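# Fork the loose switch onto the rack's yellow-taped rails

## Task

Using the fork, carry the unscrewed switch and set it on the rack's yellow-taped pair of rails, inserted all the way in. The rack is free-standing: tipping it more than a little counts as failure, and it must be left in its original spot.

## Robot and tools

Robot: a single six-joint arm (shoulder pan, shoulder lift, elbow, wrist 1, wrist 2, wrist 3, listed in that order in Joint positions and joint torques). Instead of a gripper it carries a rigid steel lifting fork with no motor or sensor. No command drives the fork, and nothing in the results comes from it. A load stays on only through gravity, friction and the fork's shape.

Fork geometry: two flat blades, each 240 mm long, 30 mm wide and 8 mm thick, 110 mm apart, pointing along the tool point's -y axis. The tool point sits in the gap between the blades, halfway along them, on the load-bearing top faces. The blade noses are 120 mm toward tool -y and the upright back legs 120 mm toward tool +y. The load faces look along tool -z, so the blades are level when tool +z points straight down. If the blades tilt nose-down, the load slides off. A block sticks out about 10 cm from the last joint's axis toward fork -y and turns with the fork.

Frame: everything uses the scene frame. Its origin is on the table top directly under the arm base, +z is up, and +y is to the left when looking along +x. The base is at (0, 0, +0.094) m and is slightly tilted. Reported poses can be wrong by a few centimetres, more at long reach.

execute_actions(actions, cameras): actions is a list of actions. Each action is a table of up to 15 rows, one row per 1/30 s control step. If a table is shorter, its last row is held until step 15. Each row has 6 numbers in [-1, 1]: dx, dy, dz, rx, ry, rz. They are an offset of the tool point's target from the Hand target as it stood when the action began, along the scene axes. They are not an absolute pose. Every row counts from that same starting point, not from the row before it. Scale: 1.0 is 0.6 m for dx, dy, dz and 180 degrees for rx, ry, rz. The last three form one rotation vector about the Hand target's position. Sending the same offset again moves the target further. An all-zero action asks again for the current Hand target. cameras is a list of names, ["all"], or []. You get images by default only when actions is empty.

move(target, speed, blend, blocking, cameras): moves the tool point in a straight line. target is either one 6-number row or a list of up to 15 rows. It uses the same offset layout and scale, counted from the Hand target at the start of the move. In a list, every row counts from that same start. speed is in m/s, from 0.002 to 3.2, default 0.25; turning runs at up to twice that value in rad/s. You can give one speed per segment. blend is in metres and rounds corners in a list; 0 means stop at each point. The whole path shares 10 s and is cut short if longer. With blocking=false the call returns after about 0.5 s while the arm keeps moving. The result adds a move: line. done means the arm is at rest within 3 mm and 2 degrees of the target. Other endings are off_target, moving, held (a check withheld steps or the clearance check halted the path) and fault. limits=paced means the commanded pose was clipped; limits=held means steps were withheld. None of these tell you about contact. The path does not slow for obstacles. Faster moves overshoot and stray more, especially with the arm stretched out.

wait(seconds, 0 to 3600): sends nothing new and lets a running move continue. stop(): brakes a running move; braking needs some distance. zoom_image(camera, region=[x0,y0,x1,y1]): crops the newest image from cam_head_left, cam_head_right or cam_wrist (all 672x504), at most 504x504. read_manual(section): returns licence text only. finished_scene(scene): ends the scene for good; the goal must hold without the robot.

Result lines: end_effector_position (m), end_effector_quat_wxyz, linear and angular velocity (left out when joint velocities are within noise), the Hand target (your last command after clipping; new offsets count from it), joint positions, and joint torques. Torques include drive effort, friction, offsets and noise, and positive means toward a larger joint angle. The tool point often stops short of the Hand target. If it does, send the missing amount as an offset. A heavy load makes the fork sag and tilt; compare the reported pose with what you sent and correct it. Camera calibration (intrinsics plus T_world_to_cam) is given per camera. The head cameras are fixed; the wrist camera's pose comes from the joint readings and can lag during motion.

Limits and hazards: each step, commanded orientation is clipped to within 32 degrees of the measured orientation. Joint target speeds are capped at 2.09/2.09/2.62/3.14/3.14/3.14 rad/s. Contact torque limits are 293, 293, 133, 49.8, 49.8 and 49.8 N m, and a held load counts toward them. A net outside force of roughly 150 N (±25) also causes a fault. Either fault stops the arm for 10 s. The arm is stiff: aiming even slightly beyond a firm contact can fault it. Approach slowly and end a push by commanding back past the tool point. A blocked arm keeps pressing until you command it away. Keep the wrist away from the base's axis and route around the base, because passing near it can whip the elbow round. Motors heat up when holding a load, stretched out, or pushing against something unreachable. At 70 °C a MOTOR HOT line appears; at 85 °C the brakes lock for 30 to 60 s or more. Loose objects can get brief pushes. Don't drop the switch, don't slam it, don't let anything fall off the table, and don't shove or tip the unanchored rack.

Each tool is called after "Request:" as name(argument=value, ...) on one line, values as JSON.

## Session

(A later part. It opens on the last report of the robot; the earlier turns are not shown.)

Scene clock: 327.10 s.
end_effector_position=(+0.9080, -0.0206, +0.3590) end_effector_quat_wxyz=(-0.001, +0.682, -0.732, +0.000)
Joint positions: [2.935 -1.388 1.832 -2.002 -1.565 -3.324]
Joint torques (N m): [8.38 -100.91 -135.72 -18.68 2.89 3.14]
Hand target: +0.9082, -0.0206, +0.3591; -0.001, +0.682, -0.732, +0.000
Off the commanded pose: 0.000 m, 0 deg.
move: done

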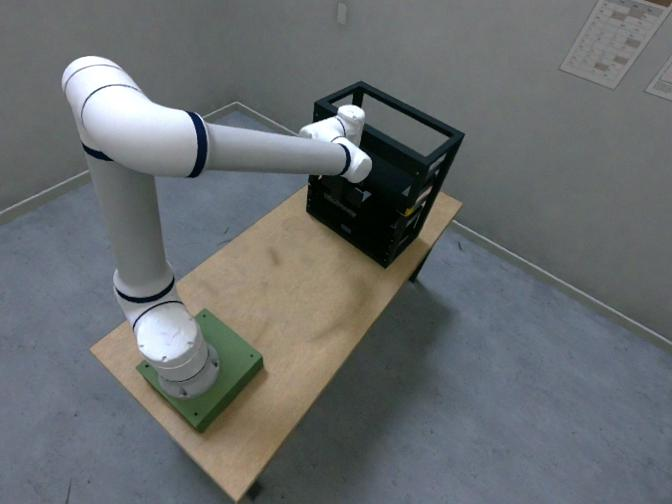

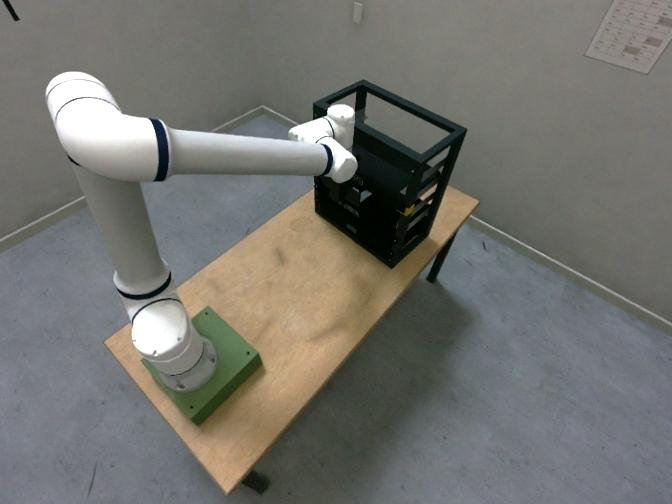

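Request:
move(target=[0, 0, -0.052, 0, 0, 0], speed=0.025, cameras=["cam_head_left", "cam_head_right"])

Request:
zoom_image(camera="cam_head_left", region=[290, 80, 460, 280])

Request:
zoom_image(camera="cam_head_right", region=[290, 80, 460, 280])

Scene clock: 332.23 s.
end_effector_position=(+0.9082, -0.0206, +0.3280) end_effector_quat_wxyz=(-0.001, +0.682, -0.732, +0.000)
Joint positions: [2.936 -1.364 1.864 -2.057 -1.565 -3.324]
Joint torques (N m): [9.43 -65.56 -68.9 -9.99 1.98 3.4]
Hand target: +0.9082, -0.0206, +0.3279; -0.001, +0.682, -0.732, +0.000
Off the commanded pose: 0.000 m, 0 deg.
move: done

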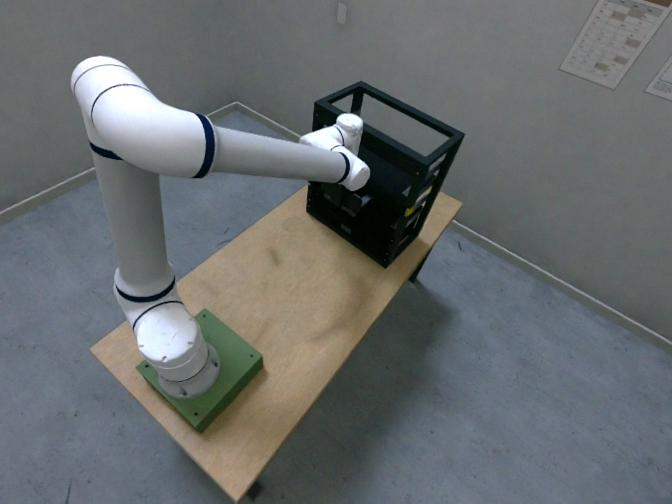

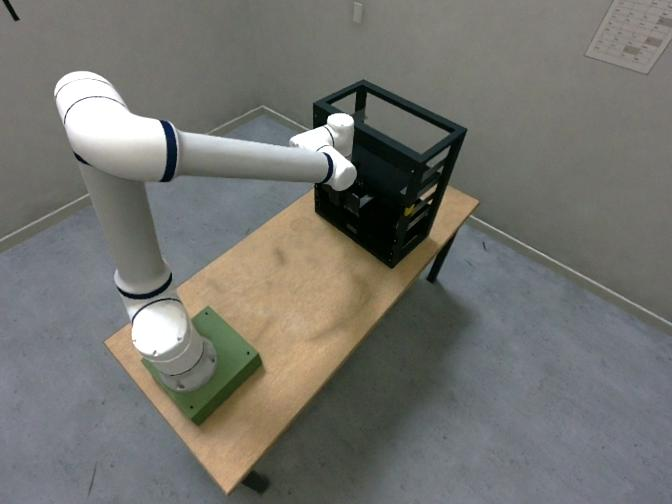

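Scaled by 2.520.

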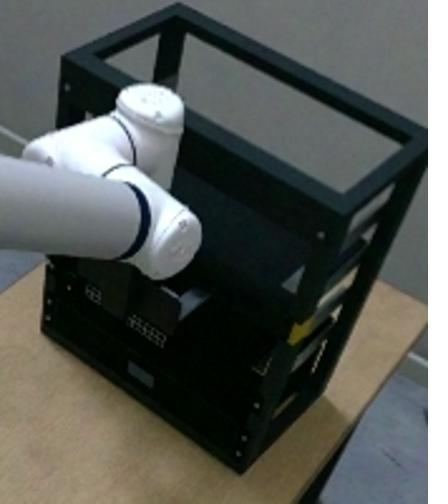

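Scaled by 2.520.

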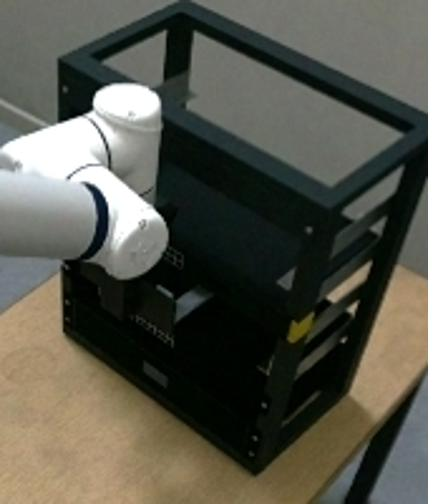

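Request:
move(target=[[-0.3824, 0.0267, 0, 0, 0, 0], [-0.5137, 0.2343, 0.4702, -0.01163, -0.3332, 0.02014]], speed=[0.2, 0.4], blend=[0.03, 0], cameras=["all"])

Request:
zoom_image(camera="cam_wrist", region=[210, 0, 400, 225])

Request:
move(target=[0, -0.4, 0.0, 0, 0, 0], speed=0.4, cameras=["cam_wrist"])

Request:
zoom_image(camera="cam_wrist", region=[350, 0, 540, 225])

Scene clock: 345.03 s.
end_effector_position=(+0.6000, +0.1200, +0.6099) end_effector_quat_wxyz=(-0.355, +0.612, -0.612, +0.353)
Joint positions: [2.951 -2.1 2.639 -3.132 -1.362 -3.258]
Joint torques (N m): [9.95 9.81 -70.34 -12.87 -1.44 3.29]
Hand target: +0.6000, +0.1200, +0.6100; -0.355, +0.612, -0.612, +0.353
Off the commanded pose: 0.000 m, 0 deg.
move: done
cam_wrist: T_world_to_cam=[[0.01816, -0.99949, -0.02621, 0.13453], [-0.76834, 0.00282, -0.64003, 0.72238], [0.63978, 0.03176, -0.7679, 0.17509]] pos_world=[0.44057, 0.12687, 0.60032]

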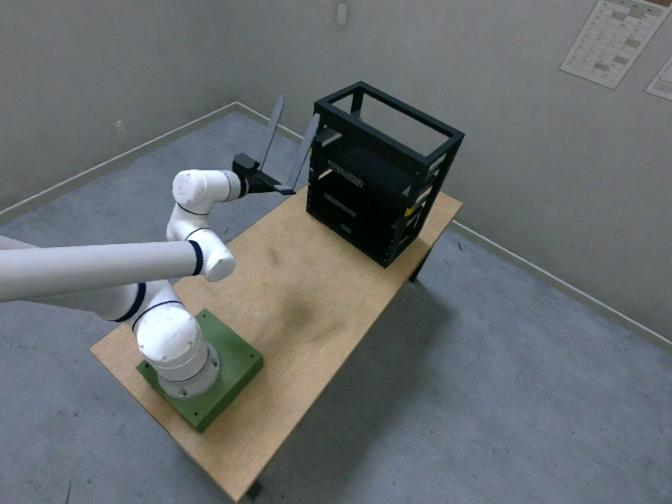

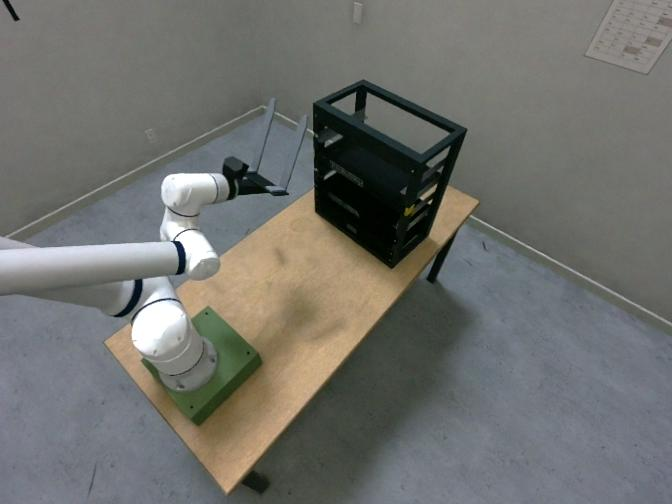

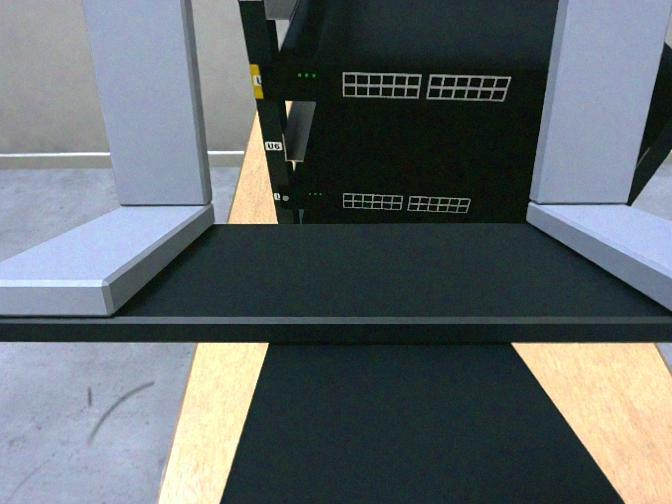

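Scaled by 2.240.

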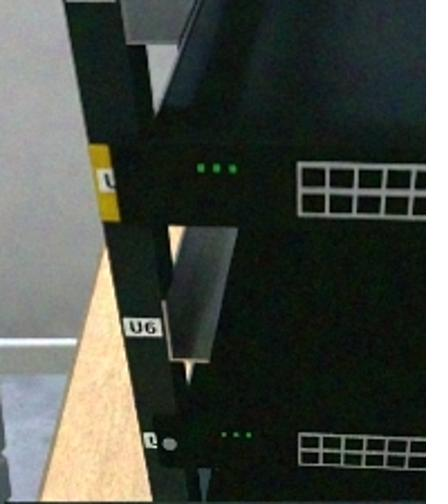

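Scene clock: 346.63 s.
end_effector_position=(+0.6000, -0.1200, +0.6100) end_effector_quat_wxyz=(-0.355, +0.612, -0.612, +0.353)
Joint positions: [2.139 -2.211 2.629 -2.683 -0.725 -3.864]
Joint torques (N m): [-21.63 -10.87 -96.68 -5.65 6.36 -2.23]
Hand target: +0.6000, -0.1200, +0.6100; -0.355, +0.612, -0.612, +0.353
Off the commanded pose: 0.000 m, 0 deg.
move: done
cam_wrist: T_world_to_cam=[[0.01795, -0.99949, -0.02626, -0.10512], [-0.76816, 0.00302, -0.64025, 0.72313], [0.64, 0.03166, -0.76772, 0.18249]] pos_world=[0.44057, -0.11303, 0.60032]

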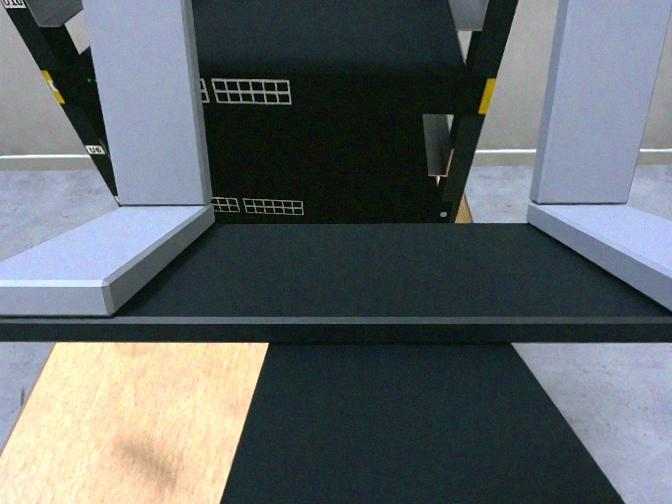

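Scaled by 2.240.

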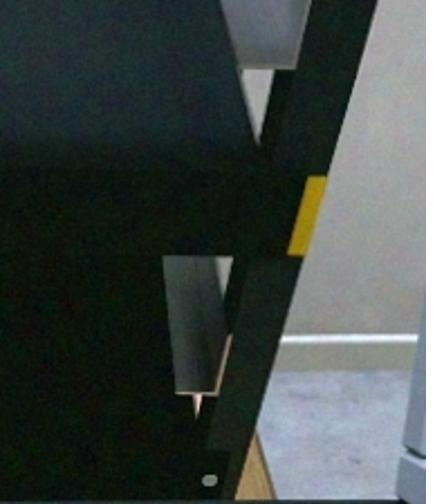

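Request:
zoom_image(camera="cam_wrist", region=[440, 50, 520, 150])

Request:
zoom_image(camera="cam_wrist", region=[20, 50, 110, 160])

Request:
zoom_image(camera="cam_wrist", region=[400, 150, 500, 225])

Scaled by 5.040.

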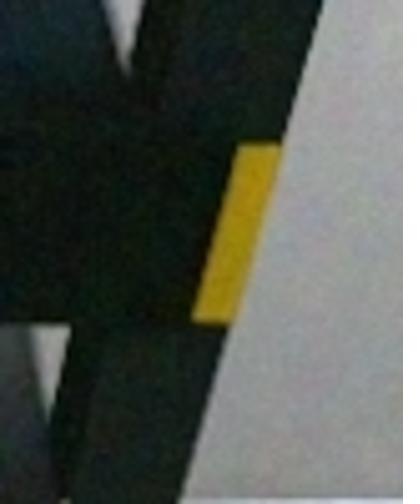

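Scaled by 4.582.

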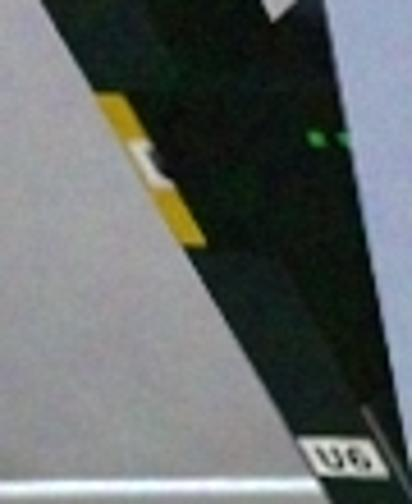

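Scaled by 5.040.

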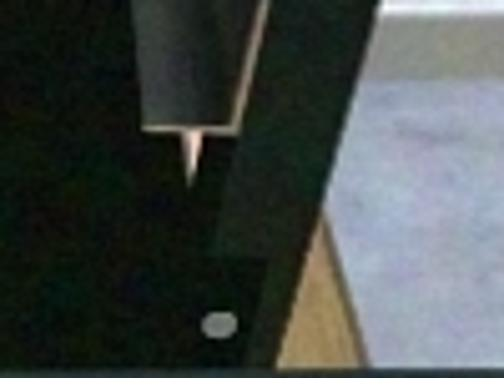

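Request:
move(target=[[0.1688, 0.1898, -0.395, 0.01163, 0.3332, -0.02014], [0.2253, 0.1858, -0.395, 0.01163, 0.3332, -0.02014]], speed=[0.35, 0.05], blend=[0.005, 0], cameras=["cam_head_left", "cam_head_right"])

Request:
zoom_image(camera="cam_head_left", region=[290, 100, 430, 240])

Request:
zoom_image(camera="cam_head_right", region=[290, 100, 430, 240])

Scene clock: 382.17 s.
end_effector_position=(+0.7349, -0.0085, +0.3730) end_effector_quat_wxyz=(-0.001, +0.682, -0.732, +0.000)
Joint positions: [2.88 -1.688 2.113 -1.982 -1.566 -3.379]
Joint torques (N m): [10.85 -32.61 -95.81 -10.3 -2.13 3.59]
Hand target: +0.7352, -0.0085, +0.3730; -0.001, +0.682, -0.732, +0.000
Off the commanded pose: 0.000 m, 0 deg.
move: done

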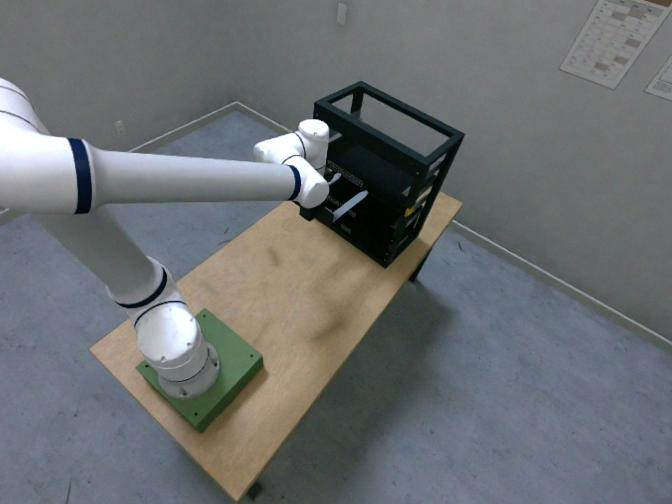

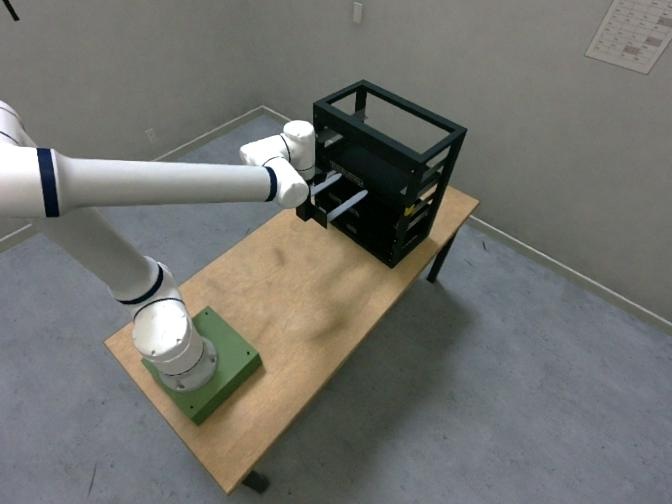

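Scaled by 3.600.

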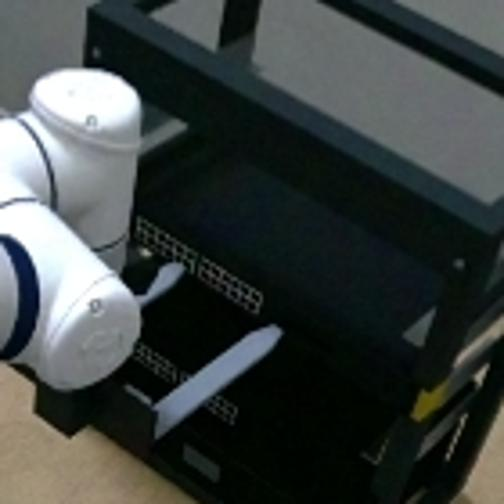

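Scaled by 3.600.

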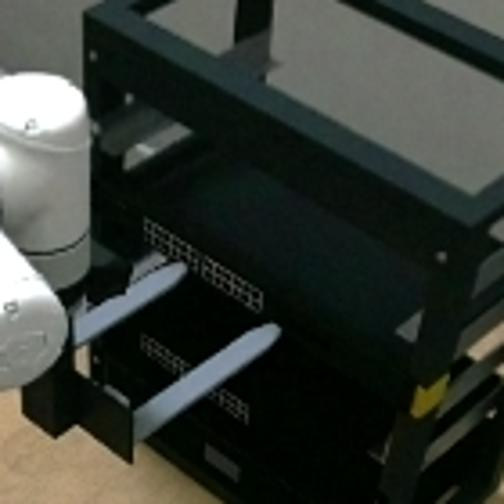

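Request:
move(target=[0.00831, -0.00058, 0, 0, 0, 0], speed=0.01)

Request:
move(target=[0.00333, -0.00023, 0, 0, 0, 0], speed=0.006)

Scene clock: 385.60 s.
end_effector_position=(+0.7399, -0.0089, +0.3730) end_effector_quat_wxyz=(-0.001, +0.682, -0.732, +0.000)
Joint positions: [2.882 -1.679 2.105 -1.983 -1.566 -3.377]
Joint torques (N m): [9.44 -31.85 -95.57 -10.22 -0.51 3.38]
Hand target: +0.7401, -0.0089, +0.3730; -0.001, +0.682, -0.732, +0.000
Off the commanded pose: 0.000 m, 0 deg.
move: done

Scene clock: 386.17 s.
end_effector_position=(+0.7420, -0.0090, +0.3730) end_effector_quat_wxyz=(-0.001, +0.682, -0.732, +0.000)
Joint positions: [2.883 -1.676 2.102 -1.984 -1.566 -3.376]
Joint torques (N m): [10.66 -33.44 -95.8 -10.47 0.48 3.27]
Hand target: +0.7421, -0.0090, +0.3730; -0.001, +0.682, -0.732, +0.000
Off the commanded pose: 0.000 m, 0 deg.
move: done

Request:
move(target=[0.0025, -0.00017, 0, 0, 0, 0], speed=0.005)

Request:
move(target=[0.0025, -0.00017, 0, 0, 0, 0], speed=0.005)

Scene clock: 388.77 s.
end_effector_position=(+0.7435, -0.0091, +0.3730) end_effector_quat_wxyz=(-0.001, +0.682, -0.732, +0.000)
Joint positions: [2.883 -1.673 2.1 -1.984 -1.566 -3.376]
Joint torques (N m): [10.09 -34.41 -95.82 -10.26 0.54 3.32]
Hand target: +0.7436, -0.0091, +0.3730; -0.001, +0.682, -0.732, +0.000
Off the commanded pose: 0.000 m, 0 deg.
move: done

Scene clock: 389.30 s.
end_effector_position=(+0.7450, -0.0092, +0.3730) end_effector_quat_wxyz=(-0.001, +0.682, -0.732, +0.000)
Joint positions: [2.884 -1.67 2.097 -1.984 -1.566 -3.375]
Joint torques (N m): [9.55 -33.84 -95.03 -10.31 0.78 3.18]
Hand target: +0.7451, -0.0092, +0.3730; -0.001, +0.682, -0.732, +0.000
Off the commanded pose: 0.000 m, 0 deg.
move: done

Request:
move(target=[0.0025, -0.00017, 0, 0, 0, 0], speed=0.005)

Request:
move(target=[0.0025, -0.00017, 0, 0, 0, 0], speed=0.005)

Scene clock: 392.60 s.
end_effector_position=(+0.7465, -0.0093, +0.3730) end_effector_quat_wxyz=(-0.001, +0.682, -0.732, +0.000)
Joint positions: [2.885 -1.667 2.095 -1.985 -1.566 -3.374]
Joint torques (N m): [9.49 -35.2 -95.56 -10.27 0.66 3.29]
Hand target: +0.7466, -0.0093, +0.3730; -0.001, +0.682, -0.732, +0.000
Off the commanded pose: 0.000 m, 0 deg.
move: done

Scene clock: 393.13 s.
end_effector_position=(+0.7480, -0.0094, +0.3730) end_effector_quat_wxyz=(-0.001, +0.682, -0.732, +0.000)
Joint positions: [2.885 -1.665 2.093 -1.985 -1.566 -3.374]
Joint torques (N m): [9.53 -34.84 -96.08 -10.42 0.92 3.27]
Hand target: +0.7481, -0.0094, +0.3730; -0.001, +0.682, -0.732, +0.000
Off the commanded pose: 0.000 m, 0 deg.
move: done

Request:
move(target=[0.00166, -0.00012, 0, 0, 0, 0], speed=0.005)

Request:
move(target=[0.00166, -0.00012, 0, 0, 0, 0], speed=0.005)

Request:
move(target=[0.00166, -0.00012, 0, 0, 0, 0], speed=0.005, cameras=["cam_head_left", "cam_head_right"])

Request:
zoom_image(camera="cam_head_right", region=[310, 120, 410, 220])

Scene clock: 397.30 s.
end_effector_position=(+0.7491, -0.0095, +0.3730) end_effector_quat_wxyz=(-0.001, +0.682, -0.732, +0.000)
Joint positions: [2.886 -1.663 2.091 -1.985 -1.566 -3.373]
Joint torques (N m): [10.11 -35.09 -95.51 -10.31 0.67 3.45]
Hand target: +0.7491, -0.0095, +0.3730; -0.001, +0.682, -0.732, +0.000
Off the commanded pose: 0.000 m, 0 deg.
move: done

Scene clock: 397.80 s.
end_effector_position=(+0.7500, -0.0096, +0.3729) end_effector_quat_wxyz=(-0.001, +0.682, -0.732, +0.000)
Joint positions: [2.886 -1.661 2.089 -1.986 -1.566 -3.373]
Joint torques (N m): [13.04 -33.89 -108.16 -14.75 0.73 0.83]
Hand target: +0.7501, -0.0096, +0.3730; -0.001, +0.682, -0.732, +0.000
Off the commanded pose: 0.000 m, 0 deg.
move: done

Scene clock: 398.30 s.
end_effector_position=(+0.7511, -0.0096, +0.3730) end_effector_quat_wxyz=(-0.001, +0.682, -0.732, +0.000)
Joint positions: [2.886 -1.659 2.088 -1.986 -1.566 -3.373]
Joint torques (N m): [13.83 -35.71 -108.03 -15.77 1.19 0.95]
Hand target: +0.7511, -0.0096, +0.3730; -0.001, +0.682, -0.732, +0.000
Off the commanded pose: 0.000 m, 0 deg.
move: done

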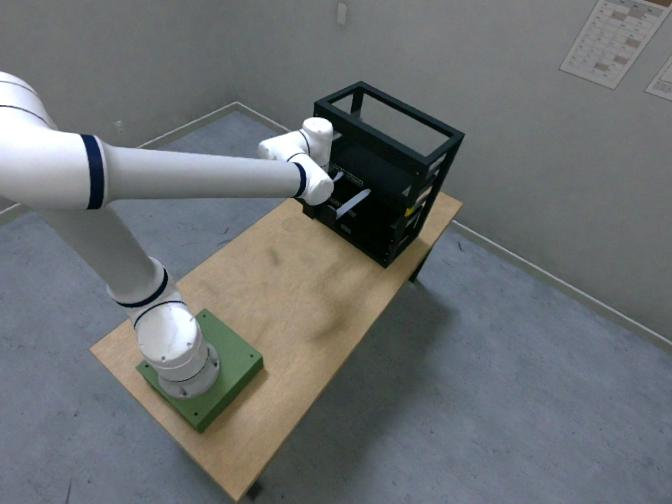

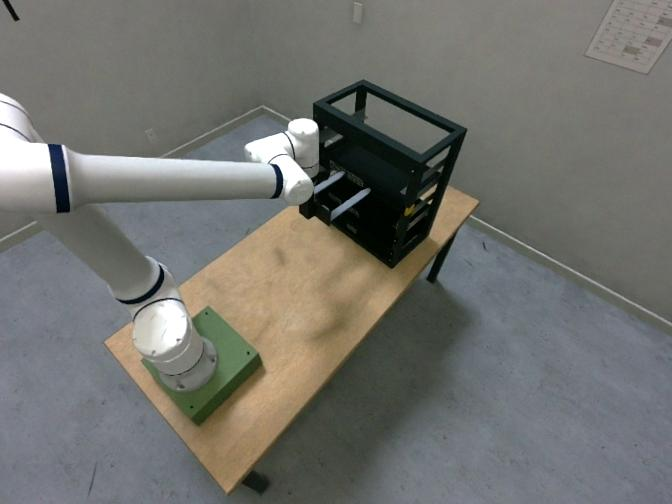

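Scaled by 5.040.

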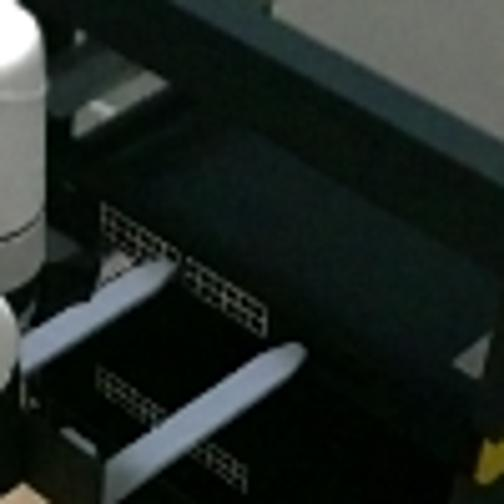

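Request:
move(target=[0.00166, -0.00012, 0, 0, 0, 0], speed=0.005)

Request:
move(target=[0.00166, -0.00012, 0, 0, 0, 0], speed=0.005)

Scene clock: 402.57 s.
end_effector_position=(+0.7520, -0.0097, +0.3730) end_effector_quat_wxyz=(-0.001, +0.682, -0.732, +0.000)
Joint positions: [2.887 -1.658 2.086 -1.986 -1.566 -3.372]
Joint torques (N m): [9.74 -22.74 -114.81 -17.32 2.73 0.63]
Hand target: +0.7521, -0.0097, +0.3730; -0.001, +0.682, -0.732, +0.000
Off the commanded pose: 0.000 m, 0 deg.
move: done

Scene clock: 403.07 s.
end_effector_position=(+0.7530, -0.0097, +0.3729) end_effector_quat_wxyz=(-0.001, +0.682, -0.732, +0.000)
Joint positions: [2.887 -1.656 2.085 -1.986 -1.566 -3.372]
Joint torques (N m): [11.46 -13.45 -132.9 -26.75 3.13 -2.76]
Hand target: +0.7531, -0.0098, +0.3730; -0.001, +0.682, -0.732, +0.000
Off the commanded pose: 0.000 m, 0 deg.
move: done

Request:
move(target=[[-0.1, 0.00698, 0, 0, 0, 0], [-0.2218, 0.2100, 0.395, -0.01163, -0.3332, 0.02014]], speed=[0.1, 0.4], blend=[0.02, 0], cameras=["all"])

Request:
zoom_image(camera="cam_wrist", region=[210, 0, 400, 225])

Request:
zoom_image(camera="cam_wrist", region=[230, 40, 310, 120])

Scene clock: 410.77 s.
end_effector_position=(+0.6200, +0.1162, +0.6100) end_effector_quat_wxyz=(-0.355, +0.612, -0.612, +0.353)
Joint positions: [2.955 -2.04 2.616 -3.169 -1.365 -3.256]
Joint torques (N m): [9.02 3.79 -68.91 -13.28 -1.46 3.39]
Hand target: +0.6200, +0.1162, +0.6100; -0.355, +0.612, -0.612, +0.353
Off the commanded pose: 0.000 m, 0 deg.
move: done
cam_wrist: T_world_to_cam=[[0.01816, -0.99949, -0.02621, 0.13037], [-0.76834, 0.00282, -0.64003, 0.73784], [0.63978, 0.03176, -0.7679, 0.16235]] pos_world=[0.46068, 0.12307, 0.60032]

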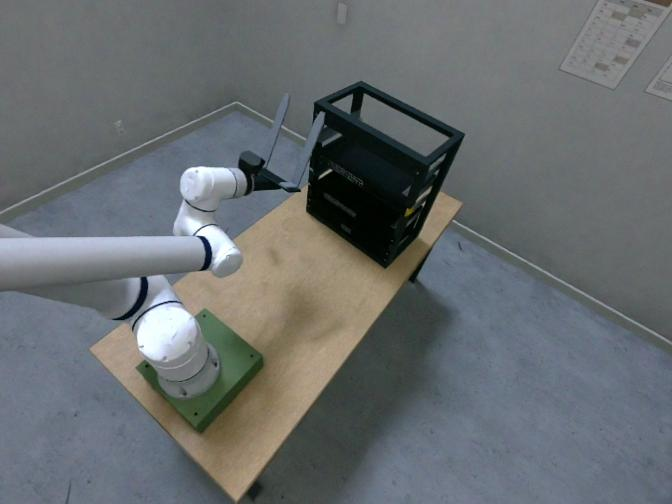

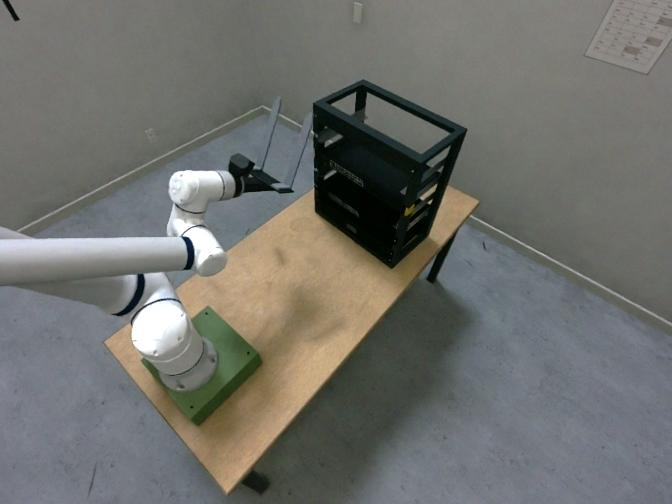

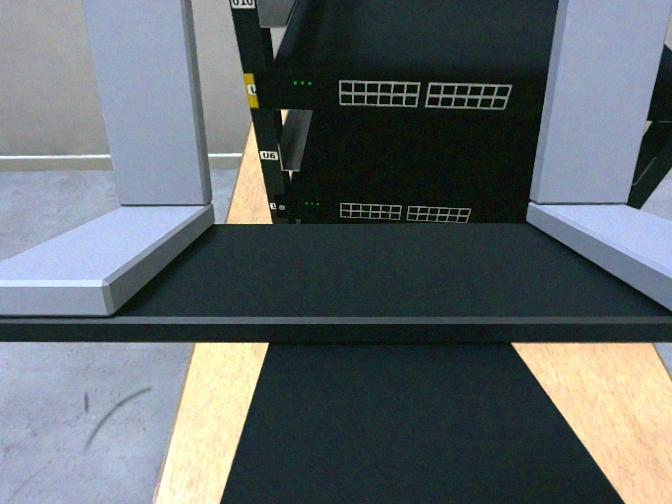

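Scaled by 2.240.

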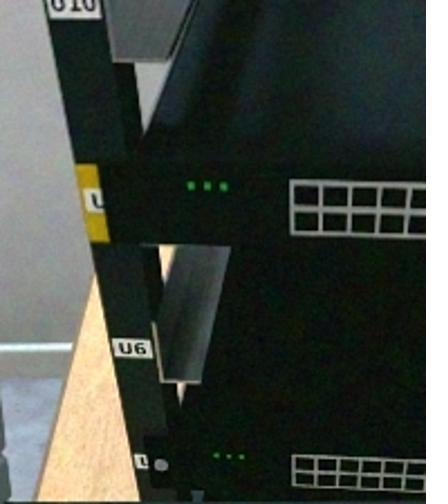

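Scaled by 6.300.

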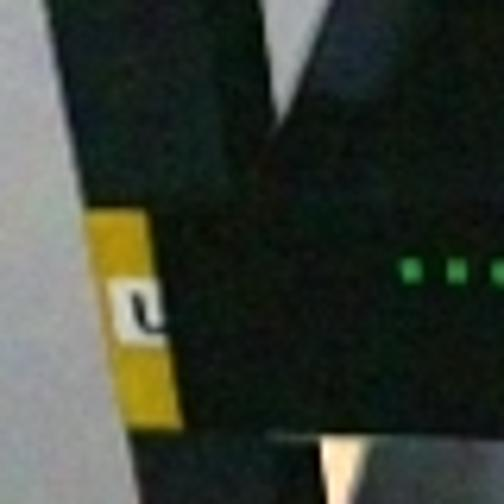

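Request:
finished_scene(scene=1)

The scene is finished: the task was done.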